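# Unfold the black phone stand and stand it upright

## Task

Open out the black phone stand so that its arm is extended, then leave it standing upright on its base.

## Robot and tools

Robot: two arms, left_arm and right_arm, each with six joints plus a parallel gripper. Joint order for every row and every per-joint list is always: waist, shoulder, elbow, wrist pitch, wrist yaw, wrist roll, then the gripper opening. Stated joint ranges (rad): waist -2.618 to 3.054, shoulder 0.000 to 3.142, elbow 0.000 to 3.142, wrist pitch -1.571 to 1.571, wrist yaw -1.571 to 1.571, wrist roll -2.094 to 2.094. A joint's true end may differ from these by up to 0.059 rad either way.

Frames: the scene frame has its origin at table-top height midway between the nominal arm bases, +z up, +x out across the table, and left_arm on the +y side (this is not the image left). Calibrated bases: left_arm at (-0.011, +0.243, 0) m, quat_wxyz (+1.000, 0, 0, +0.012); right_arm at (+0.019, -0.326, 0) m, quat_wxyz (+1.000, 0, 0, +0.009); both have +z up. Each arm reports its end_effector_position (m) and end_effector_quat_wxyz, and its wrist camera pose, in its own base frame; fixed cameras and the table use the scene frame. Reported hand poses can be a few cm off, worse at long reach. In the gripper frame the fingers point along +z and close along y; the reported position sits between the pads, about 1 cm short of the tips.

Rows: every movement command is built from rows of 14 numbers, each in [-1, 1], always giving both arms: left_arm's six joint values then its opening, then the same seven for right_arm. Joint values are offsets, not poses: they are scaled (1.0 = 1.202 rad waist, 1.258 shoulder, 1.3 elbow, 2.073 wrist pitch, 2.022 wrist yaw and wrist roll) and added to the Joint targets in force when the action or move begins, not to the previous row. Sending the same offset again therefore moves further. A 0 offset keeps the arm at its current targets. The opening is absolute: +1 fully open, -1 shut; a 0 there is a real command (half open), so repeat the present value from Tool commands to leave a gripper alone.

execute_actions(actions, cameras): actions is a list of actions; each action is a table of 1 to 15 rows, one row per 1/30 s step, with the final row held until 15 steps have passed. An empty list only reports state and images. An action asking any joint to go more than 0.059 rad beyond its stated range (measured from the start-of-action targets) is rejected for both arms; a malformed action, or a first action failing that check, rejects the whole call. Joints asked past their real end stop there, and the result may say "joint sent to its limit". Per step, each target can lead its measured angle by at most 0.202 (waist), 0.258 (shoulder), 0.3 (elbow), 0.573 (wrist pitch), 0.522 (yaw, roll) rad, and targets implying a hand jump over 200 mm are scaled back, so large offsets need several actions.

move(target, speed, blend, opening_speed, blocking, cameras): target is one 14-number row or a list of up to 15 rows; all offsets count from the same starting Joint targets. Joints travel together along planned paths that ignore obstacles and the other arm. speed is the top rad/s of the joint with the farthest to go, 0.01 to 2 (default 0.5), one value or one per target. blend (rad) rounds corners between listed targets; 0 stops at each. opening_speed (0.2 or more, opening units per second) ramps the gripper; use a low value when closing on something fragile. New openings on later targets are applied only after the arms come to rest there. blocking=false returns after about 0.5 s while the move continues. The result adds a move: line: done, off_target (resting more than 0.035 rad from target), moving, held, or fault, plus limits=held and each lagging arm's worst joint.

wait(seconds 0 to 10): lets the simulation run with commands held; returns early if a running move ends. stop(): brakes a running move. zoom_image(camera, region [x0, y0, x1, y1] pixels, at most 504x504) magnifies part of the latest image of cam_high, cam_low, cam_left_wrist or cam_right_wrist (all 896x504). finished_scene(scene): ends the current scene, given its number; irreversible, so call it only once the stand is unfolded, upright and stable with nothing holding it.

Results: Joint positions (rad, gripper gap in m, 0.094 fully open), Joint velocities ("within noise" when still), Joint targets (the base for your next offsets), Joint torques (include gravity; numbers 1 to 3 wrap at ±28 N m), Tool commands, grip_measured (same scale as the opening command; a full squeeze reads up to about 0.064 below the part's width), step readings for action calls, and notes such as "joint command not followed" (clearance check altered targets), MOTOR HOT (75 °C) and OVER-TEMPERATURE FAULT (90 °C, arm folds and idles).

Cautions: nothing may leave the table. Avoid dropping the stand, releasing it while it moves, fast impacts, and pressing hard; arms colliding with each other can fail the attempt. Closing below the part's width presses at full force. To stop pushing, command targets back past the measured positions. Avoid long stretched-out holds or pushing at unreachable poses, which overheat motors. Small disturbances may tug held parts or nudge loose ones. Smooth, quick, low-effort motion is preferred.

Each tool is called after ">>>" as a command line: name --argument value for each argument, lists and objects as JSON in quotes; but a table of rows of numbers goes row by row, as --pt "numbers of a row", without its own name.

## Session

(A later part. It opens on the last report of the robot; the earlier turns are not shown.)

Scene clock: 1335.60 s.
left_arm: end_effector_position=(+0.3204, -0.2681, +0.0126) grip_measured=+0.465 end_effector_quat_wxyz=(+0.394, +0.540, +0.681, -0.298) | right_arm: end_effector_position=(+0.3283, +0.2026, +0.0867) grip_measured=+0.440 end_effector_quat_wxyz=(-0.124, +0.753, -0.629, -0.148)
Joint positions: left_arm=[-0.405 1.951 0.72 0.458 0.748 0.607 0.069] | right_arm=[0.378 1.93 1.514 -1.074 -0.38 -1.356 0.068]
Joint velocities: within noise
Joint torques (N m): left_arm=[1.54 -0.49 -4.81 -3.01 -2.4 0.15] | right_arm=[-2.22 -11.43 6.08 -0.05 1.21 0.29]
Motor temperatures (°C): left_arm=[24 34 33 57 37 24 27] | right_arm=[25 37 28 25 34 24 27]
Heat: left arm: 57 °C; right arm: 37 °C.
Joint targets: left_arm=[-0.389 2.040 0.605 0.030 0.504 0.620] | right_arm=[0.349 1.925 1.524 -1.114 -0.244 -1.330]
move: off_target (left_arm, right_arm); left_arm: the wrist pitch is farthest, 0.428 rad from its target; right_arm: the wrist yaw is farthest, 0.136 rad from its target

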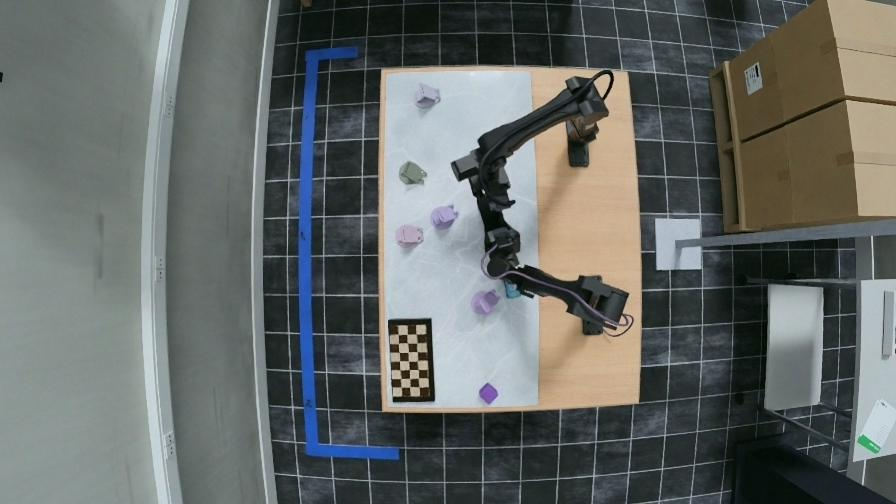

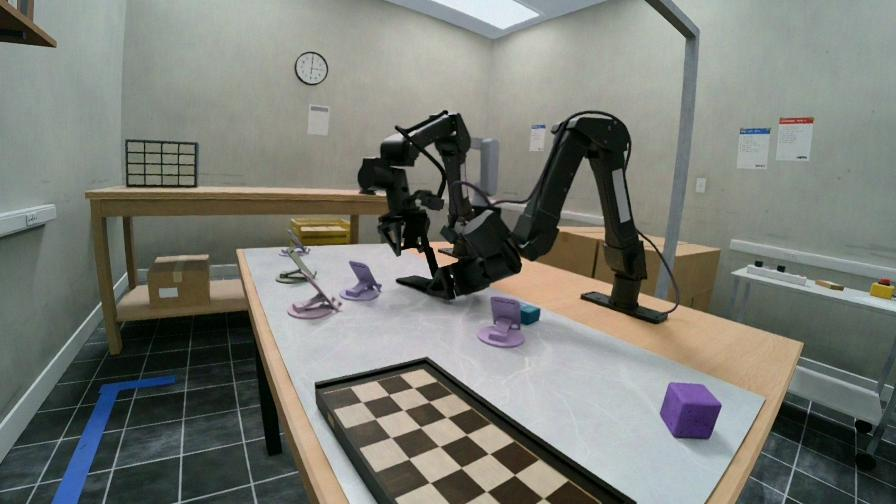

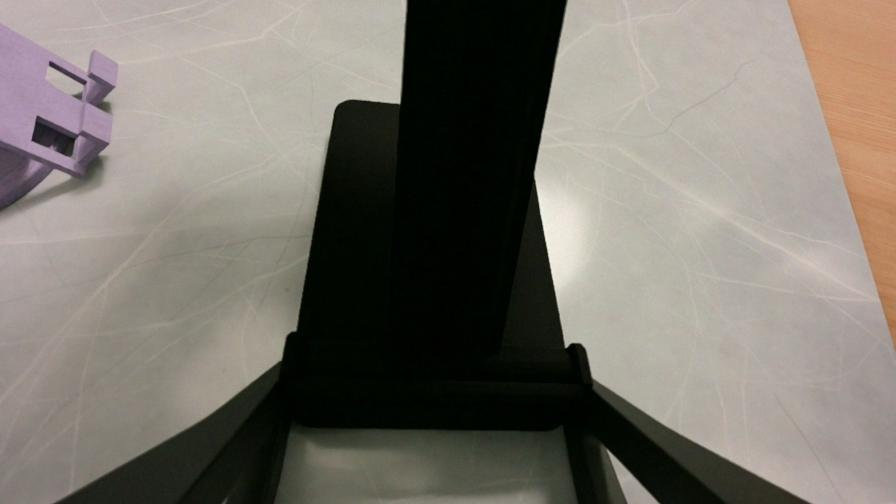

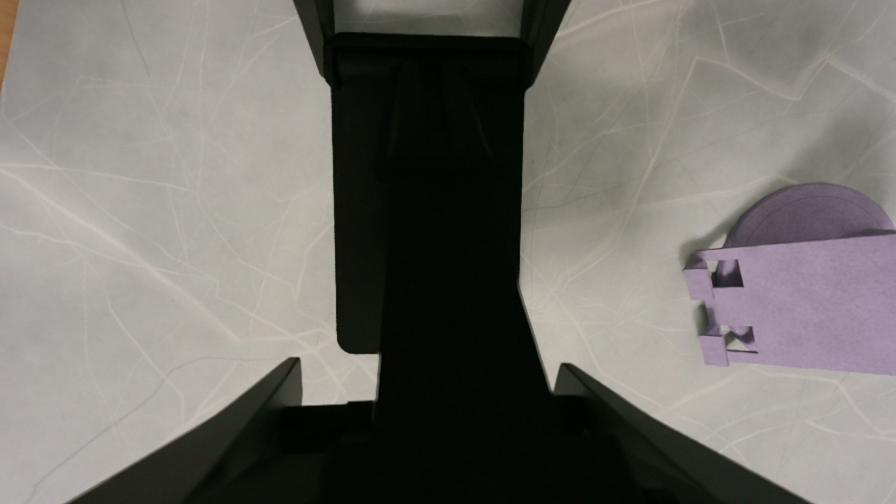

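>>> move --target '[0,0,0,0,0,0,0.2,0.0374,-0.004,0.177,-0.108,0.163,0.0247,0.3]' --speed 0.2

>>> zoom_image --camera "cam_low" --region '[370, 210, 490, 310]'

Scene clock: 1345.17 s.
left_arm: end_effector_position=(+0.3204, -0.2681, +0.0126) grip_measured=+0.465 end_effector_quat_wxyz=(+0.394, +0.540, +0.682, -0.298) | right_arm: end_effector_position=(+0.3376, +0.1594, +0.1222) grip_measured=+0.433 end_effector_quat_wxyz=(-0.023, +0.760, -0.649, -0.007)
Joint positions: left_arm=[-0.405 1.951 0.72 0.458 0.748 0.606 0.069] | right_arm=[0.423 1.93 1.708 -1.314 -0.033 -1.305 0.067]
Joint velocities: within noise
Joint torques (N m): left_arm=[1.51 -0.44 -4.82 -3.02 -2.41 0.14] | right_arm=[-2.19 -12.1 8.61 0.09 1.27 0.22]
Motor temperatures (°C): left_arm=[24 34 33 57 37 24 27] | right_arm=[25 38 29 25 34 24 27]
Heat: left arm: 57 °C; right arm: 38 °C.
Joint targets: left_arm=[-0.389 2.040 0.605 0.030 0.504 0.620] | right_arm=[0.394 1.920 1.754 -1.338 0.085 -1.280]
move: off_target (left_arm, right_arm); left_arm: the wrist pitch is farthest, 0.428 rad from its target; right_arm: the wrist yaw is farthest, 0.118 rad from its target

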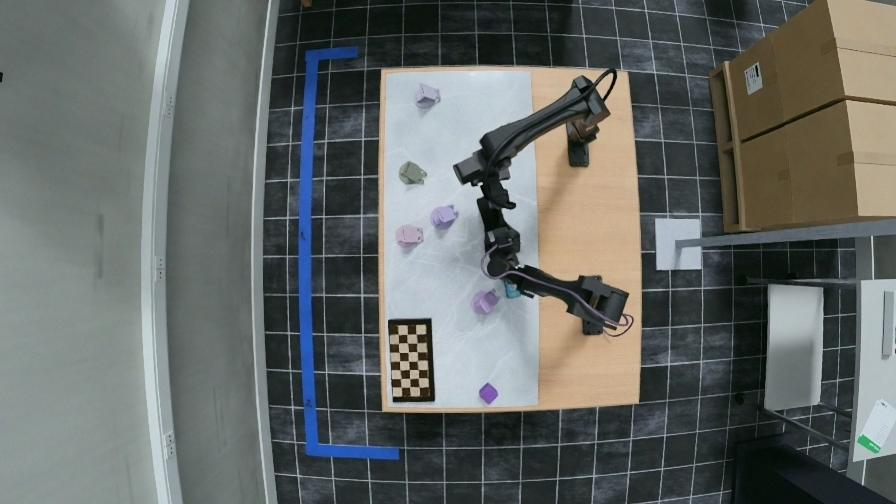

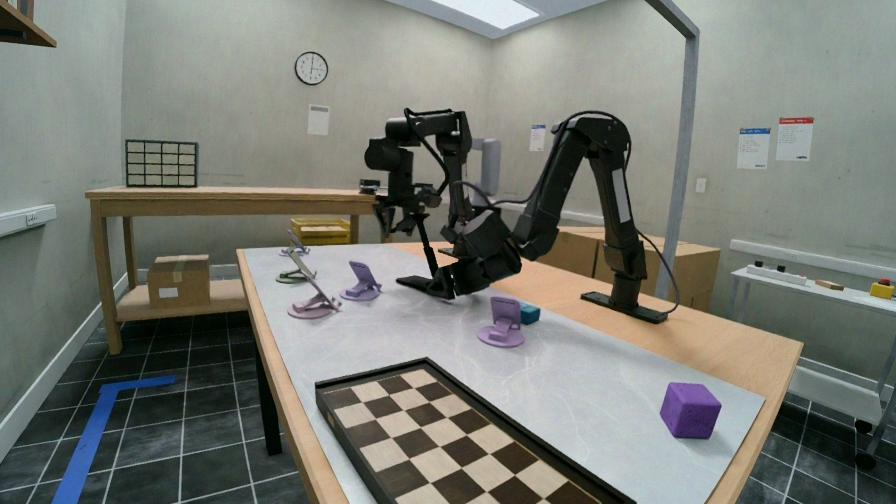

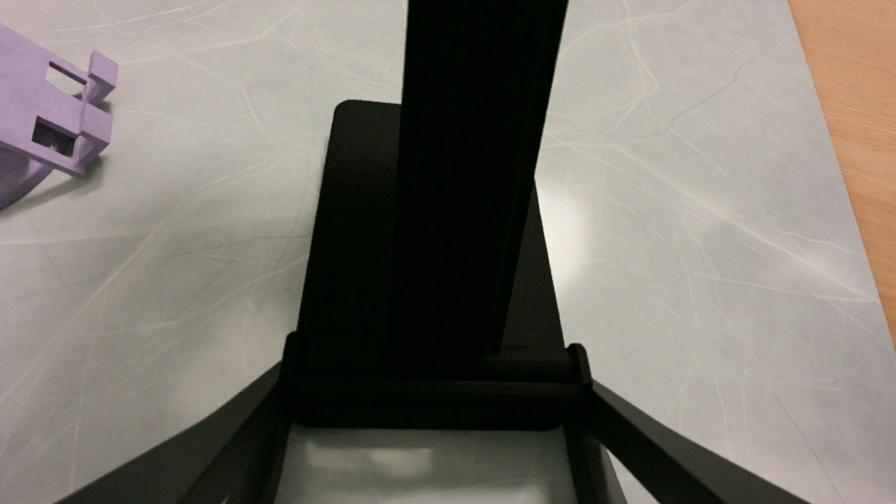

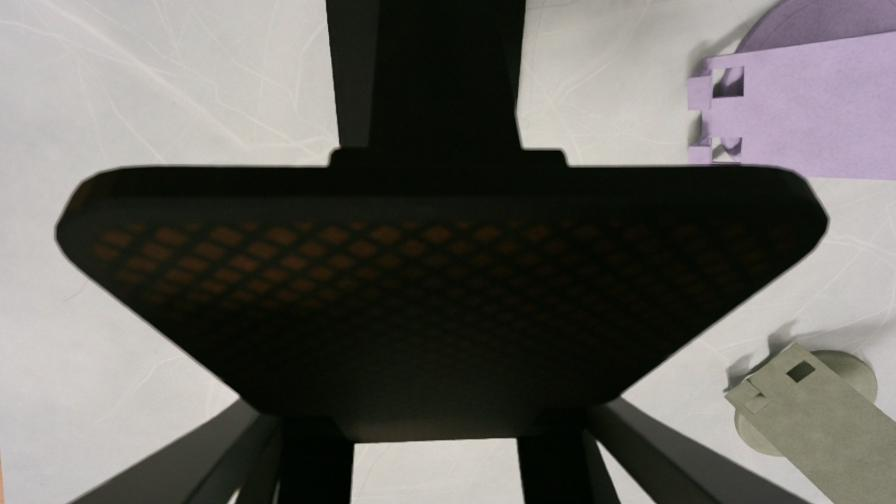

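Scaled by 4.200.

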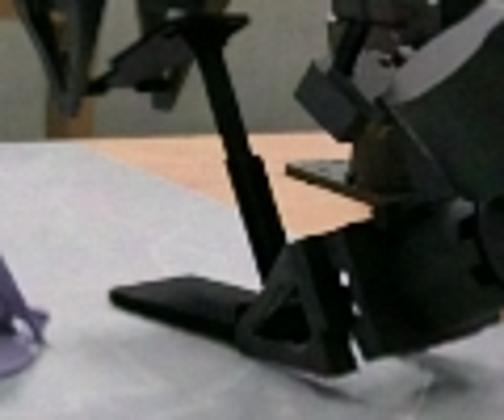

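>>> zoom_image --camera "cam_low" --region '[270, 220, 390, 340]'

>>> zoom_image --camera "cam_low" --region '[460, 280, 560, 360]'

Scaled by 4.200.

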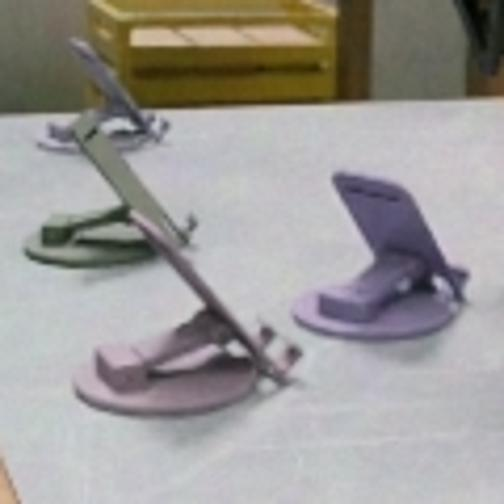

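Scaled by 5.040.

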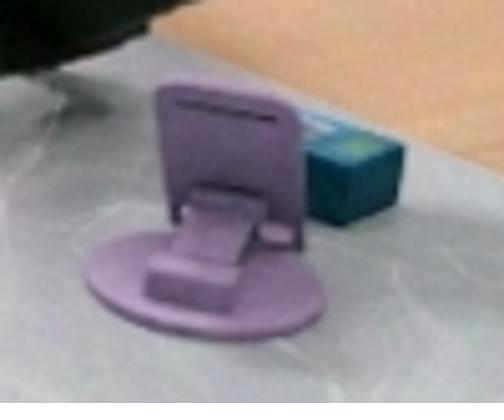

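>>> move --pt "-0.02 -0.068 0.08 0.22 0.15 0 0.2 0.0241 0 -0.0462 0.0135 -0.0593 -0.0099 0.3" --pt "-0.02 -0.068 0.08 0.22 0.15 0 0.2 0.0241 0 -0.0462 0.0135 -0.0593 -0.0099 0.85" --speed 0.3 --opening_speed 0.6 --cameras '["cam_low","cam_left_wrist","cam_right_wrist"]'

>>> zoom_image --camera "cam_low" --region '[370, 210, 490, 310]'

Scene clock: 1373.23 s.
left_arm: end_effector_position=(+0.3206, -0.2725, +0.0214) grip_measured=+0.465 end_effector_quat_wxyz=(+0.409, +0.546, +0.664, -0.307) | right_arm: end_effector_position=(+0.3371, +0.1603, +0.1223) grip_measured=+0.849 end_effector_quat_wxyz=(-0.022, +0.761, -0.648, -0.007)
Joint positions: left_arm=[-0.405 1.946 0.72 0.49 0.779 0.611 0.069] | right_arm=[0.426 1.93 1.708 -1.315 -0.032 -1.305 0.087]
Joint velocities: within noise
Joint torques (N m): left_arm=[-0.87 -7.41 3.45 1.18 0.64 0.09] | right_arm=[-0.43 -11.92 4.38 0.35 -0.03 0.01]
Motor temperatures (°C): left_arm=[24 33 32 56 37 24 27] | right_arm=[25 40 32 25 34 24 27]
Heat: left arm: 56 °C; right arm: 40 °C.
Joint targets: left_arm=[-0.413 1.955 0.709 0.486 0.808 0.620] | right_arm=[0.423 1.920 1.694 -1.310 -0.035 -1.300]
move: done
Images, in order (width x height): cam_low 896x504, cam_left_wrist 896x504, cam_right_wrist 896x504.

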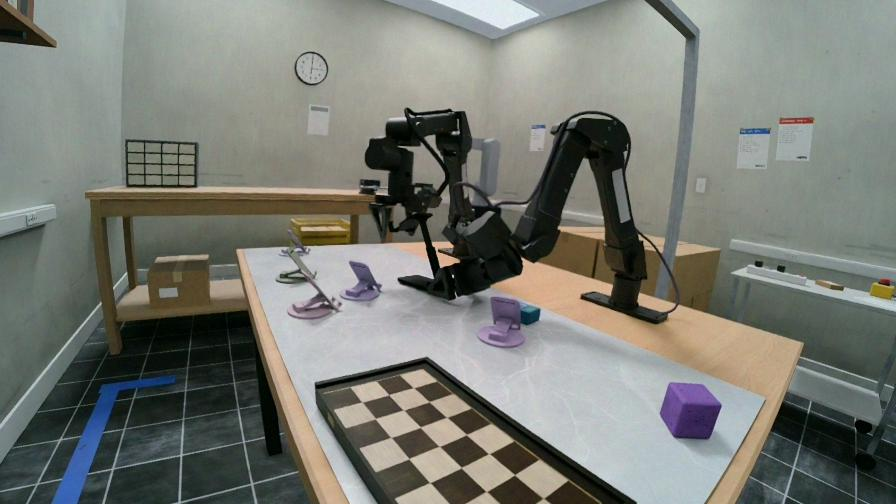

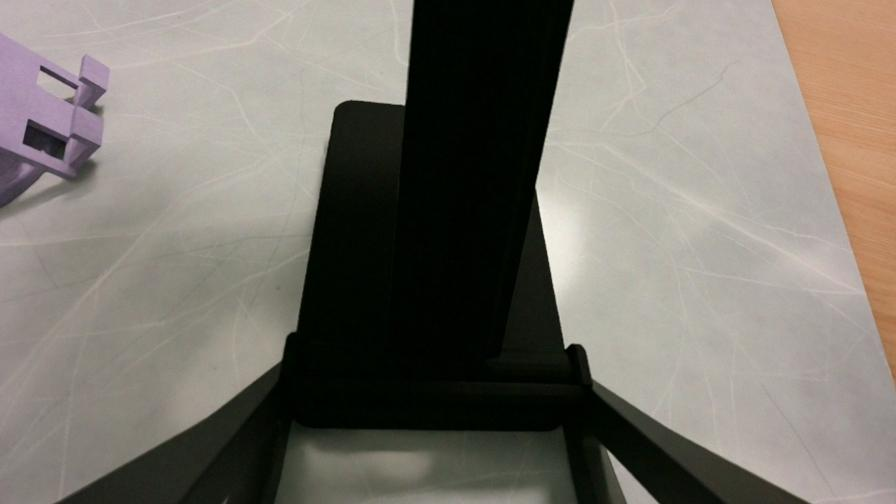

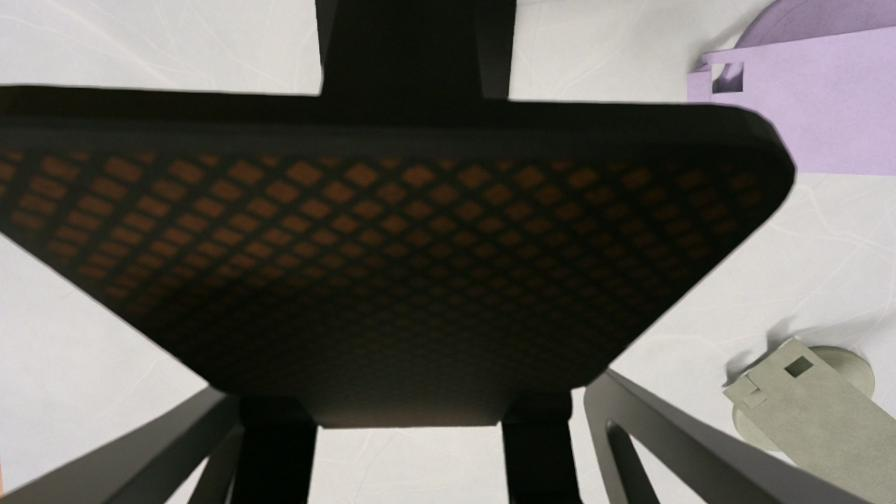

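Scaled by 4.200.

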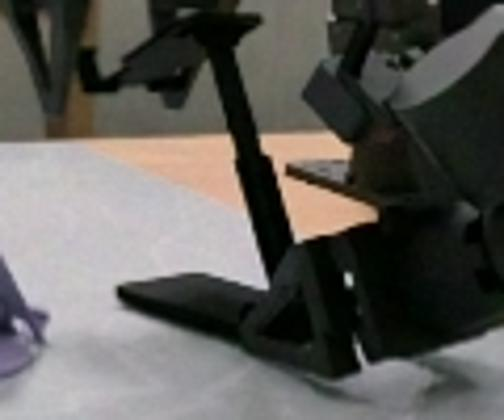

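>>> move --pt "0 0 0 0 0 0 0.2 0 0 -0.003 0.002 0 0 0.97" --pt "0 0 0 0 0 0 0.2 -0.01 0 0.138 -0.108 0 0 0.97" --speed 0.2 --opening_speed 0.6

>>> zoom_image --camera "cam_low" --region '[370, 190, 490, 310]'

Scene clock: 1381.10 s.
left_arm: end_effector_position=(+0.3205, -0.2725, +0.0213) grip_measured=+0.465 end_effector_quat_wxyz=(+0.408, +0.546, +0.664, -0.307) | right_arm: end_effector_position=(+0.3224, +0.1509, +0.1571) grip_measured=+0.969 end_effector_quat_wxyz=(+0.004, +0.759, -0.651, -0.019)
Joint positions: left_arm=[-0.405 1.946 0.72 0.489 0.779 0.612 0.069] | right_arm=[0.42 1.93 1.847 -1.511 -0.031 -1.305 0.092]
Joint velocities: within noise
Joint torques (N m): left_arm=[-0.84 -7.53 3.47 1.18 0.61 0.08] | right_arm=[-0.75 -11.75 6.97 -0.01 -0.02 0.05]
Motor temperatures (°C): left_arm=[24 34 32 52 35 24 27] | right_arm=[25 41 31 25 33 24 27]
Heat: left arm: 52 °C; right arm: 41 °C.
Joint targets: left_arm=[-0.413 1.955 0.709 0.486 0.808 0.620] | right_arm=[0.411 1.920 1.873 -1.533 -0.035 -1.300]
move: done

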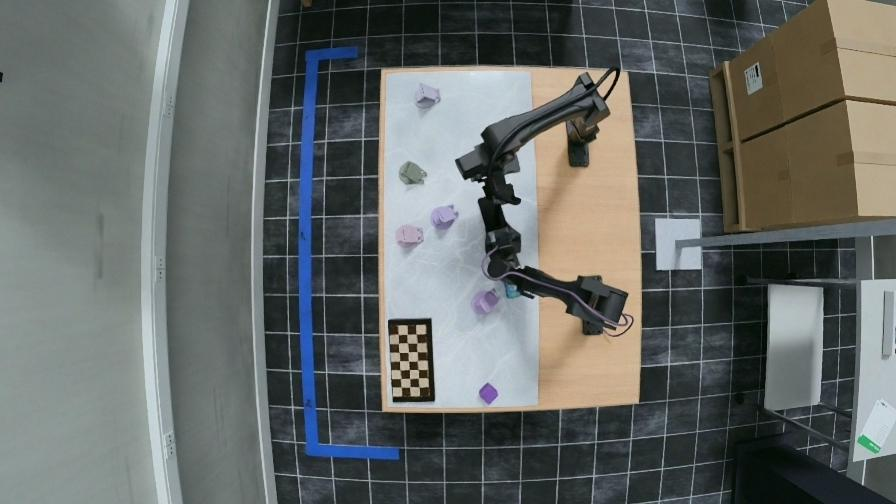

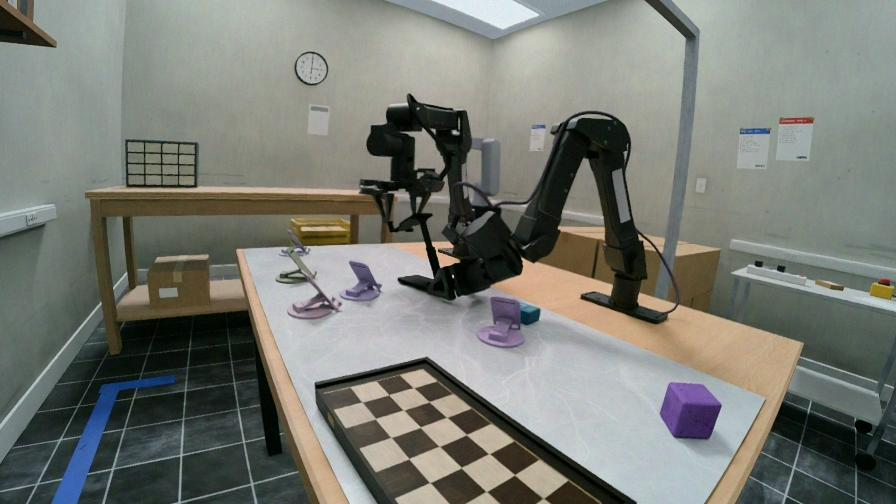

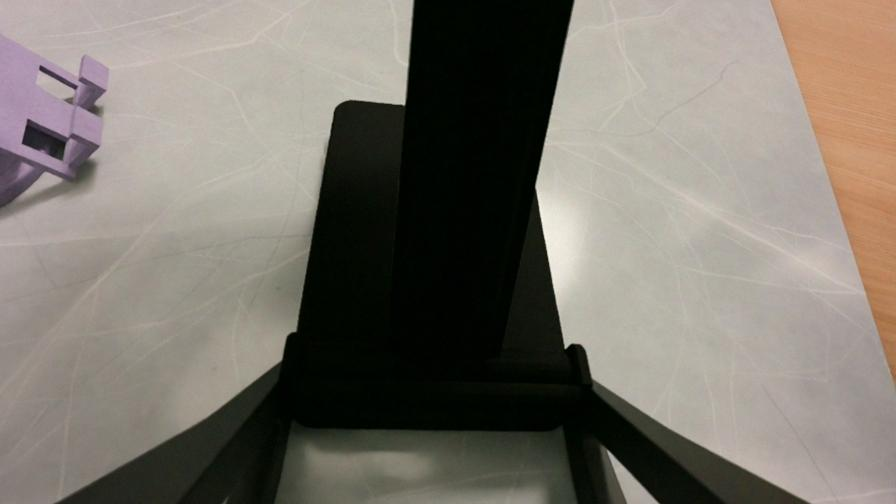

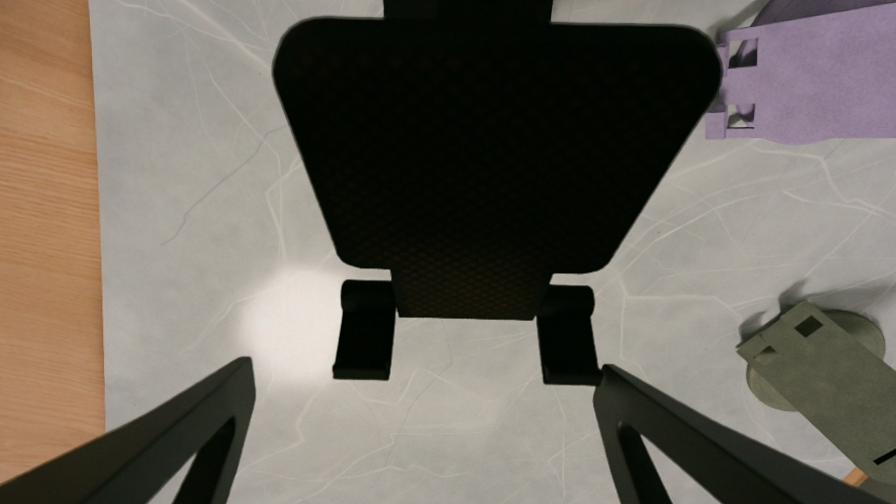

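Scaled by 4.200.

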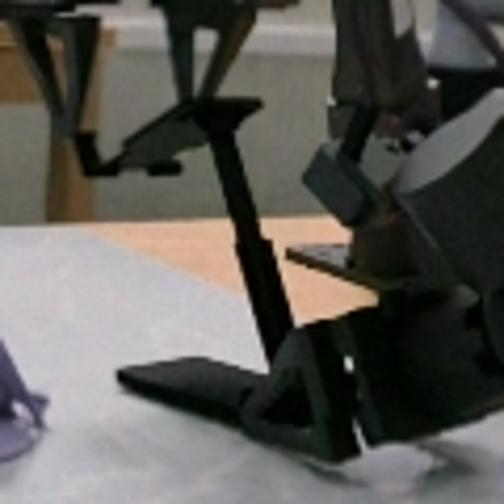

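>>> move --pt "0 0 0 0 0 0 0.2 -0.2 -0.08 0 0.0 0 0 0.97" --pt "0 0 0 0 0 0 0.2 -0.24 -0.1 -0.07 0.02 -0.25 -0.1 0.5" --speed 0.4 --opening_speed 1

>>> zoom_image --camera "cam_low" --region '[370, 190, 490, 310]'

Scene clock: 1389.60 s.
left_arm: end_effector_position=(+0.3205, -0.2725, +0.0213) grip_measured=+0.465 end_effector_quat_wxyz=(+0.408, +0.546, +0.664, -0.307) | right_arm: end_effector_position=(+0.3276, +0.1336, +0.2040) grip_measured=+0.501 end_effector_quat_wxyz=(-0.179, +0.705, -0.660, -0.186)
Joint positions: left_arm=[-0.405 1.946 0.72 0.489 0.779 0.612 0.069] | right_arm=[0.131 1.823 1.8 -1.502 -0.52 -1.493 0.071]
Joint velocities: within noise
Joint torques (N m): left_arm=[-0.84 -7.47 3.48 1.17 0.6 0.1] | right_arm=[-0.85 -12.51 3.88 0.39 -0.47 -0.13]
Motor temperatures (°C): left_arm=[24 35 32 48 34 24 27] | right_arm=[25 41 31 25 32 24 26]
Heat: left arm: 48 °C; right arm: 41 °C.
Joint targets: left_arm=[-0.413 1.955 0.709 0.486 0.808 0.620] | right_arm=[0.122 1.794 1.782 -1.492 -0.540 -1.502]
move: done

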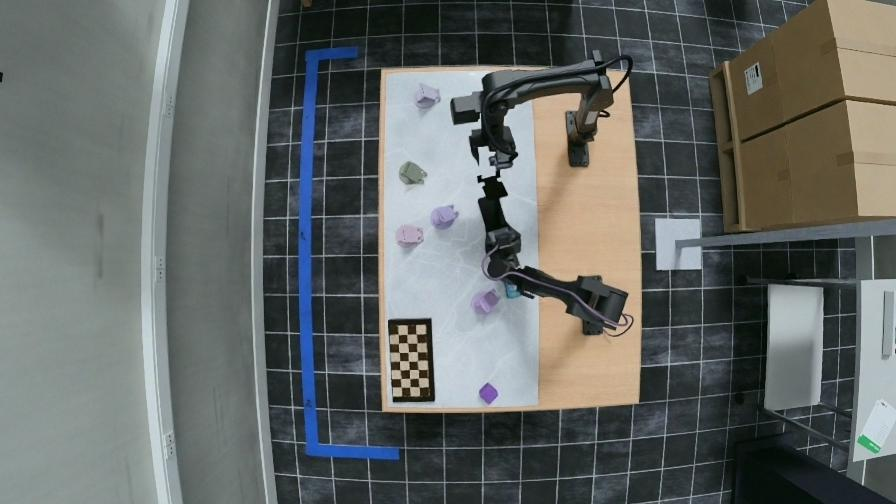

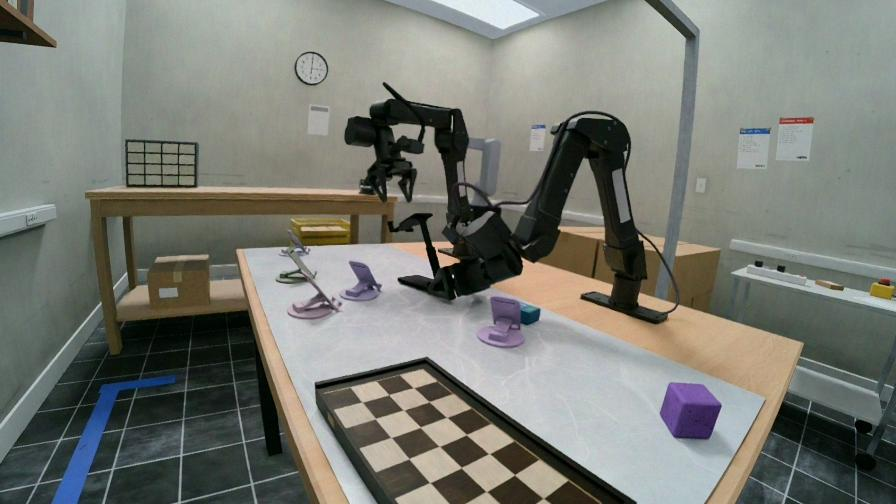

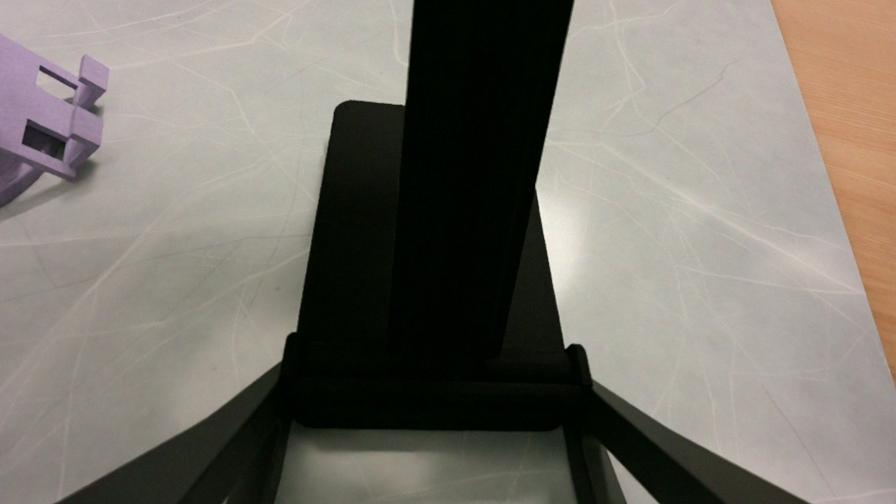

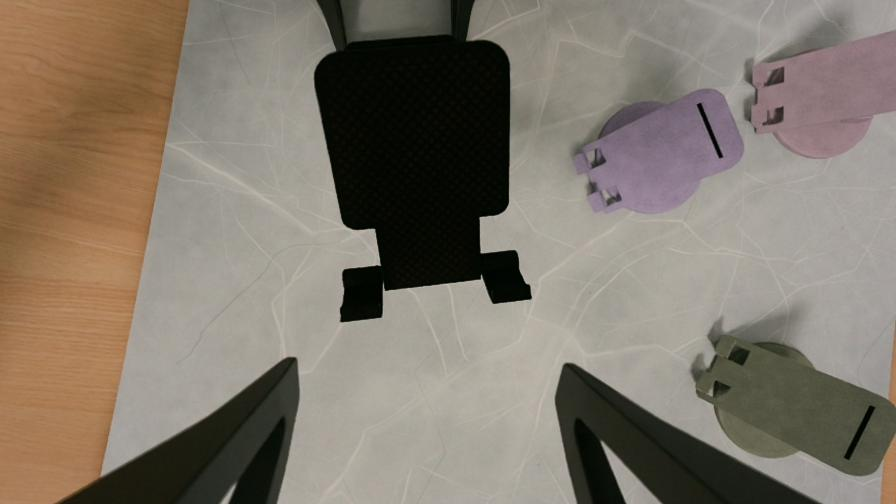

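Scaled by 4.200.

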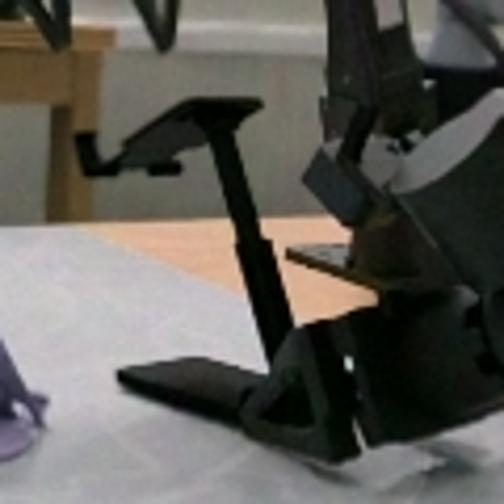

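>>> move --pt "0 0 0 0 0 0 0.9 0 0 0 0 0 0 0.5" --pt "0.1547 -0.0286 0.0477 -0.1148 0.0663 0.1459 0.9 0 0 0 0 0 0 0.5" --speed 0.2 --opening_speed 0.6

>>> zoom_image --camera "cam_low" --region '[370, 190, 490, 310]'

Scene clock: 1397.90 s.
left_arm: end_effector_position=(+0.3227, -0.2273, +0.0210) grip_measured=+0.898 end_effector_quat_wxyz=(+0.410, +0.576, +0.630, -0.322) | right_arm: end_effector_position=(+0.3278, +0.1337, +0.2040) grip_measured=+0.501 end_effector_quat_wxyz=(-0.179, +0.705, -0.660, -0.186)
Joint positions: left_arm=[-0.238 1.946 0.751 0.277 0.959 0.896 0.089] | right_arm=[0.131 1.823 1.8 -1.502 -0.52 -1.494 0.071]
Joint velocities: within noise
Joint torques (N m): left_arm=[0.96 -10.61 5.85 0.7 0.24 0.16] | right_arm=[-0.8 -12.66 4.07 0.36 -0.52 -0.14]
Motor temperatures (°C): left_arm=[24 35 32 47 33 24 27] | right_arm=[25 42 30 25 32 24 26]
Heat: left arm: 47 °C; right arm: 42 °C.
Joint targets: left_arm=[-0.227 1.919 0.771 0.248 0.942 0.915] | right_arm=[0.122 1.794 1.782 -1.492 -0.540 -1.502]
move: done

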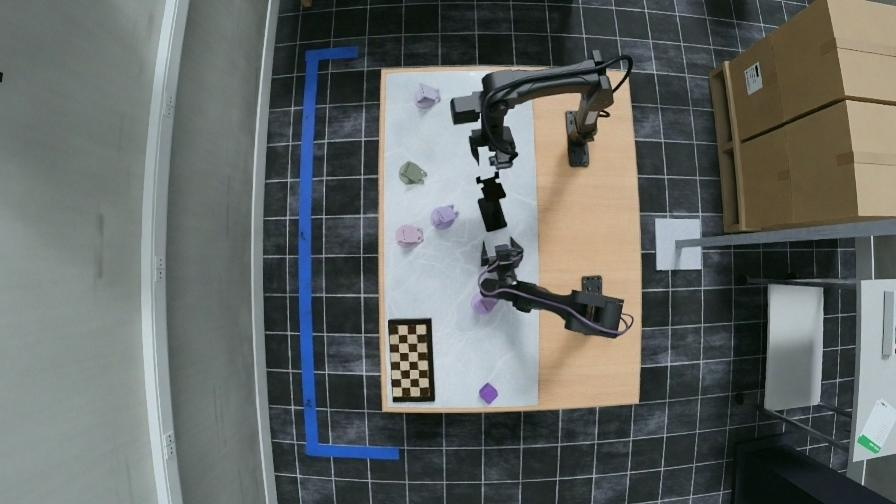

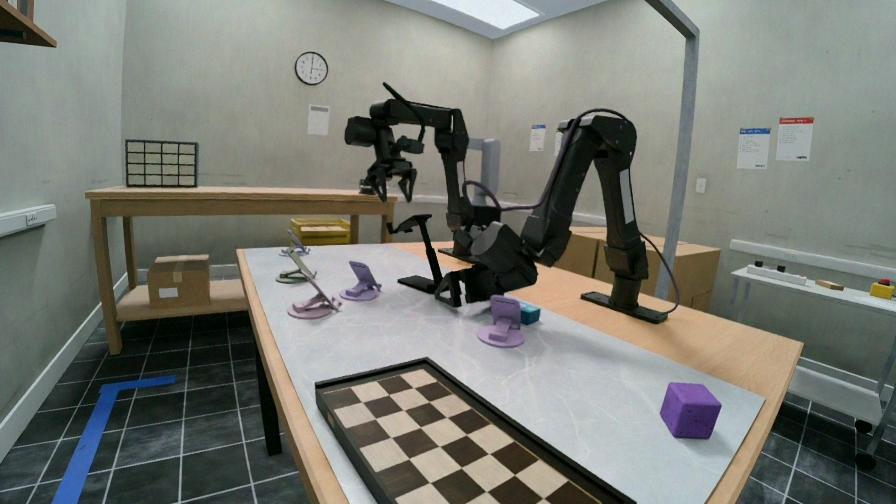

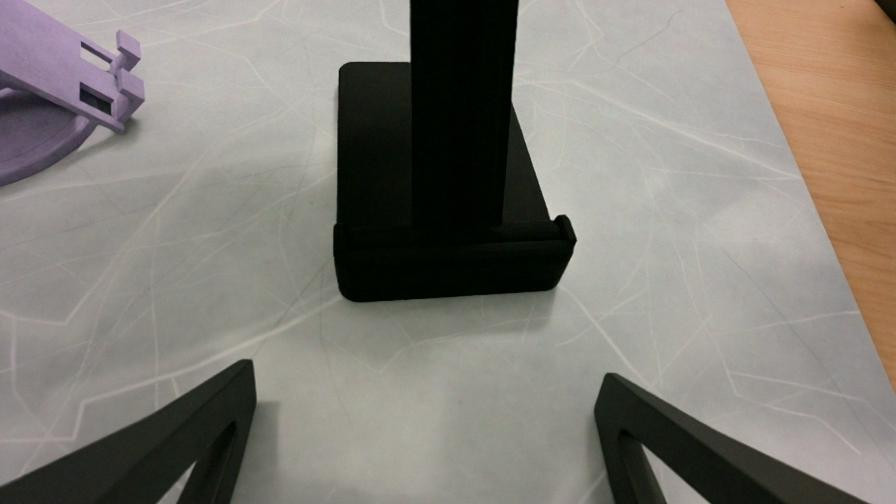

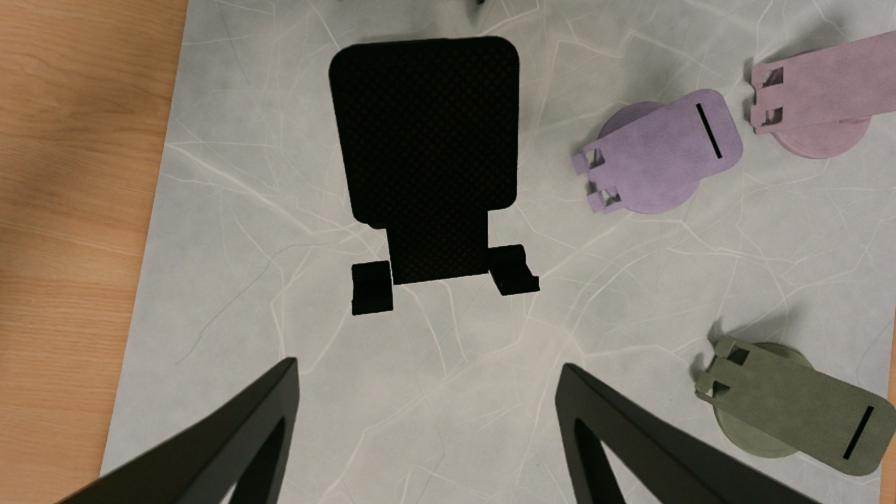

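Scaled by 4.200.

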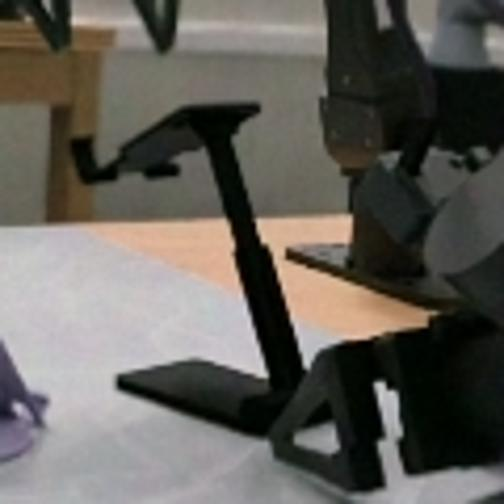

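>>> move --target '[0.1,-0.12,0.0,-0.05,0,0,0.9,-0.05,0,0,0,0,0,0.5]' --speed 0.3 --cameras '["cam_high","cam_low","cam_left_wrist"]'

>>> zoom_image --camera "cam_low" --region '[370, 190, 490, 310]'

Scene clock: 1402.80 s.
left_arm: end_effector_position=(+0.3460, -0.1815, +0.0536) grip_measured=+0.898 end_effector_quat_wxyz=(+0.435, +0.541, +0.665, -0.276) | right_arm: end_effector_position=(+0.3356, +0.1130, +0.2041) grip_measured=+0.501 end_effector_quat_wxyz=(-0.185, +0.684, -0.682, -0.180)
Joint positions: left_arm=[-0.111 1.804 0.751 0.151 0.93 0.909 0.089] | right_arm=[0.069 1.823 1.8 -1.501 -0.521 -1.494 0.071]
Joint velocities: within noise
Joint torques (N m): left_arm=[0.4 -10.81 6.39 0.92 0.53 0.06] | right_arm=[-0.44 -12.68 3.9 0.39 -0.53 -0.11]
Motor temperatures (°C): left_arm=[24 36 33 46 33 24 27] | right_arm=[25 42 29 25 31 24 26]
Heat: left arm: 46 °C; right arm: 42 °C.
Joint targets: left_arm=[-0.107 1.768 0.771 0.144 0.942 0.915] | right_arm=[0.062 1.794 1.782 -1.492 -0.540 -1.502]
move: off_target (left_arm); left_arm: the shoulder is farthest, 0.036 rad from its target
Images, in order (width x height): cam_high 896x504, cam_low 896x504, cam_left_wrist 896x504.

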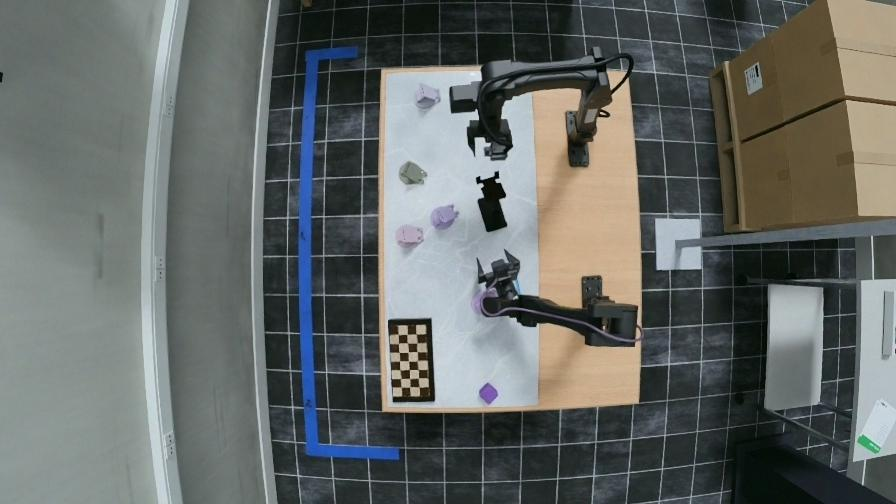

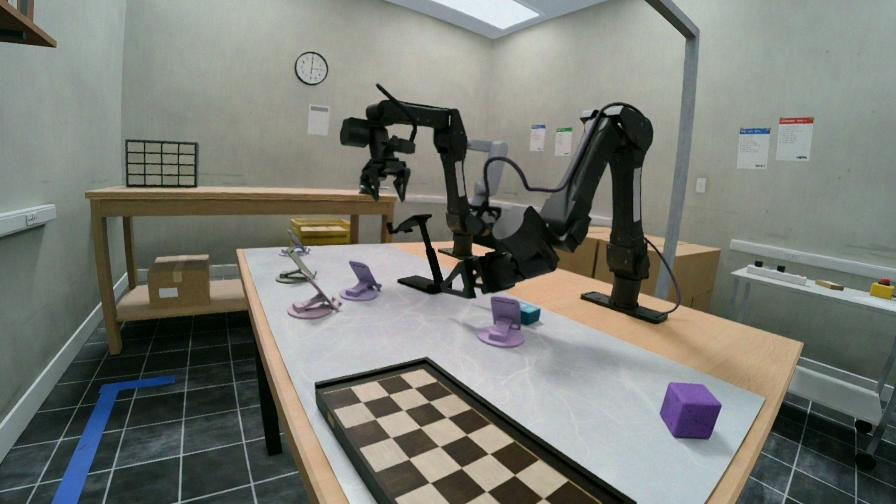

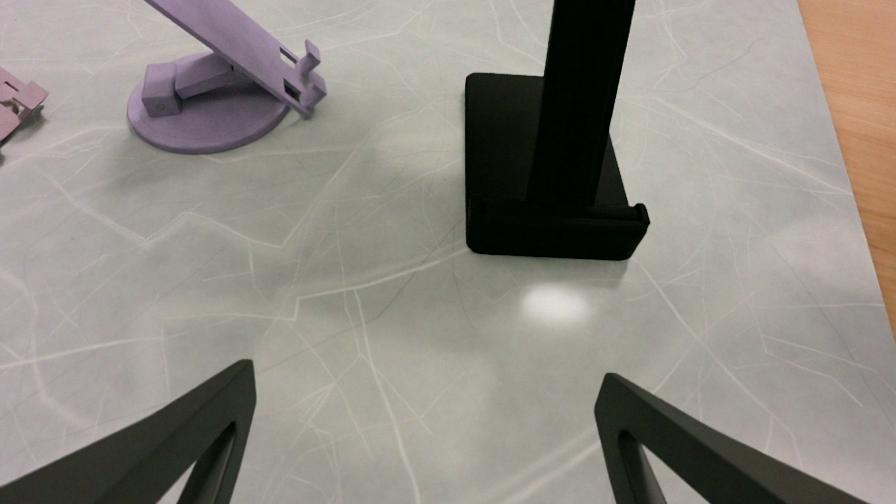

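Scaled by 4.200.

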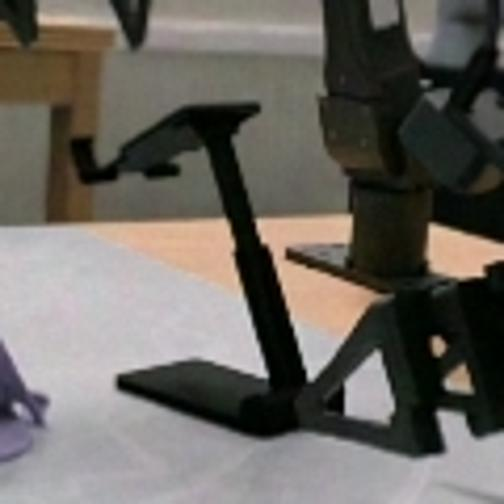

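>>> finished_scene --scene 2

The scene is finished: the task was done.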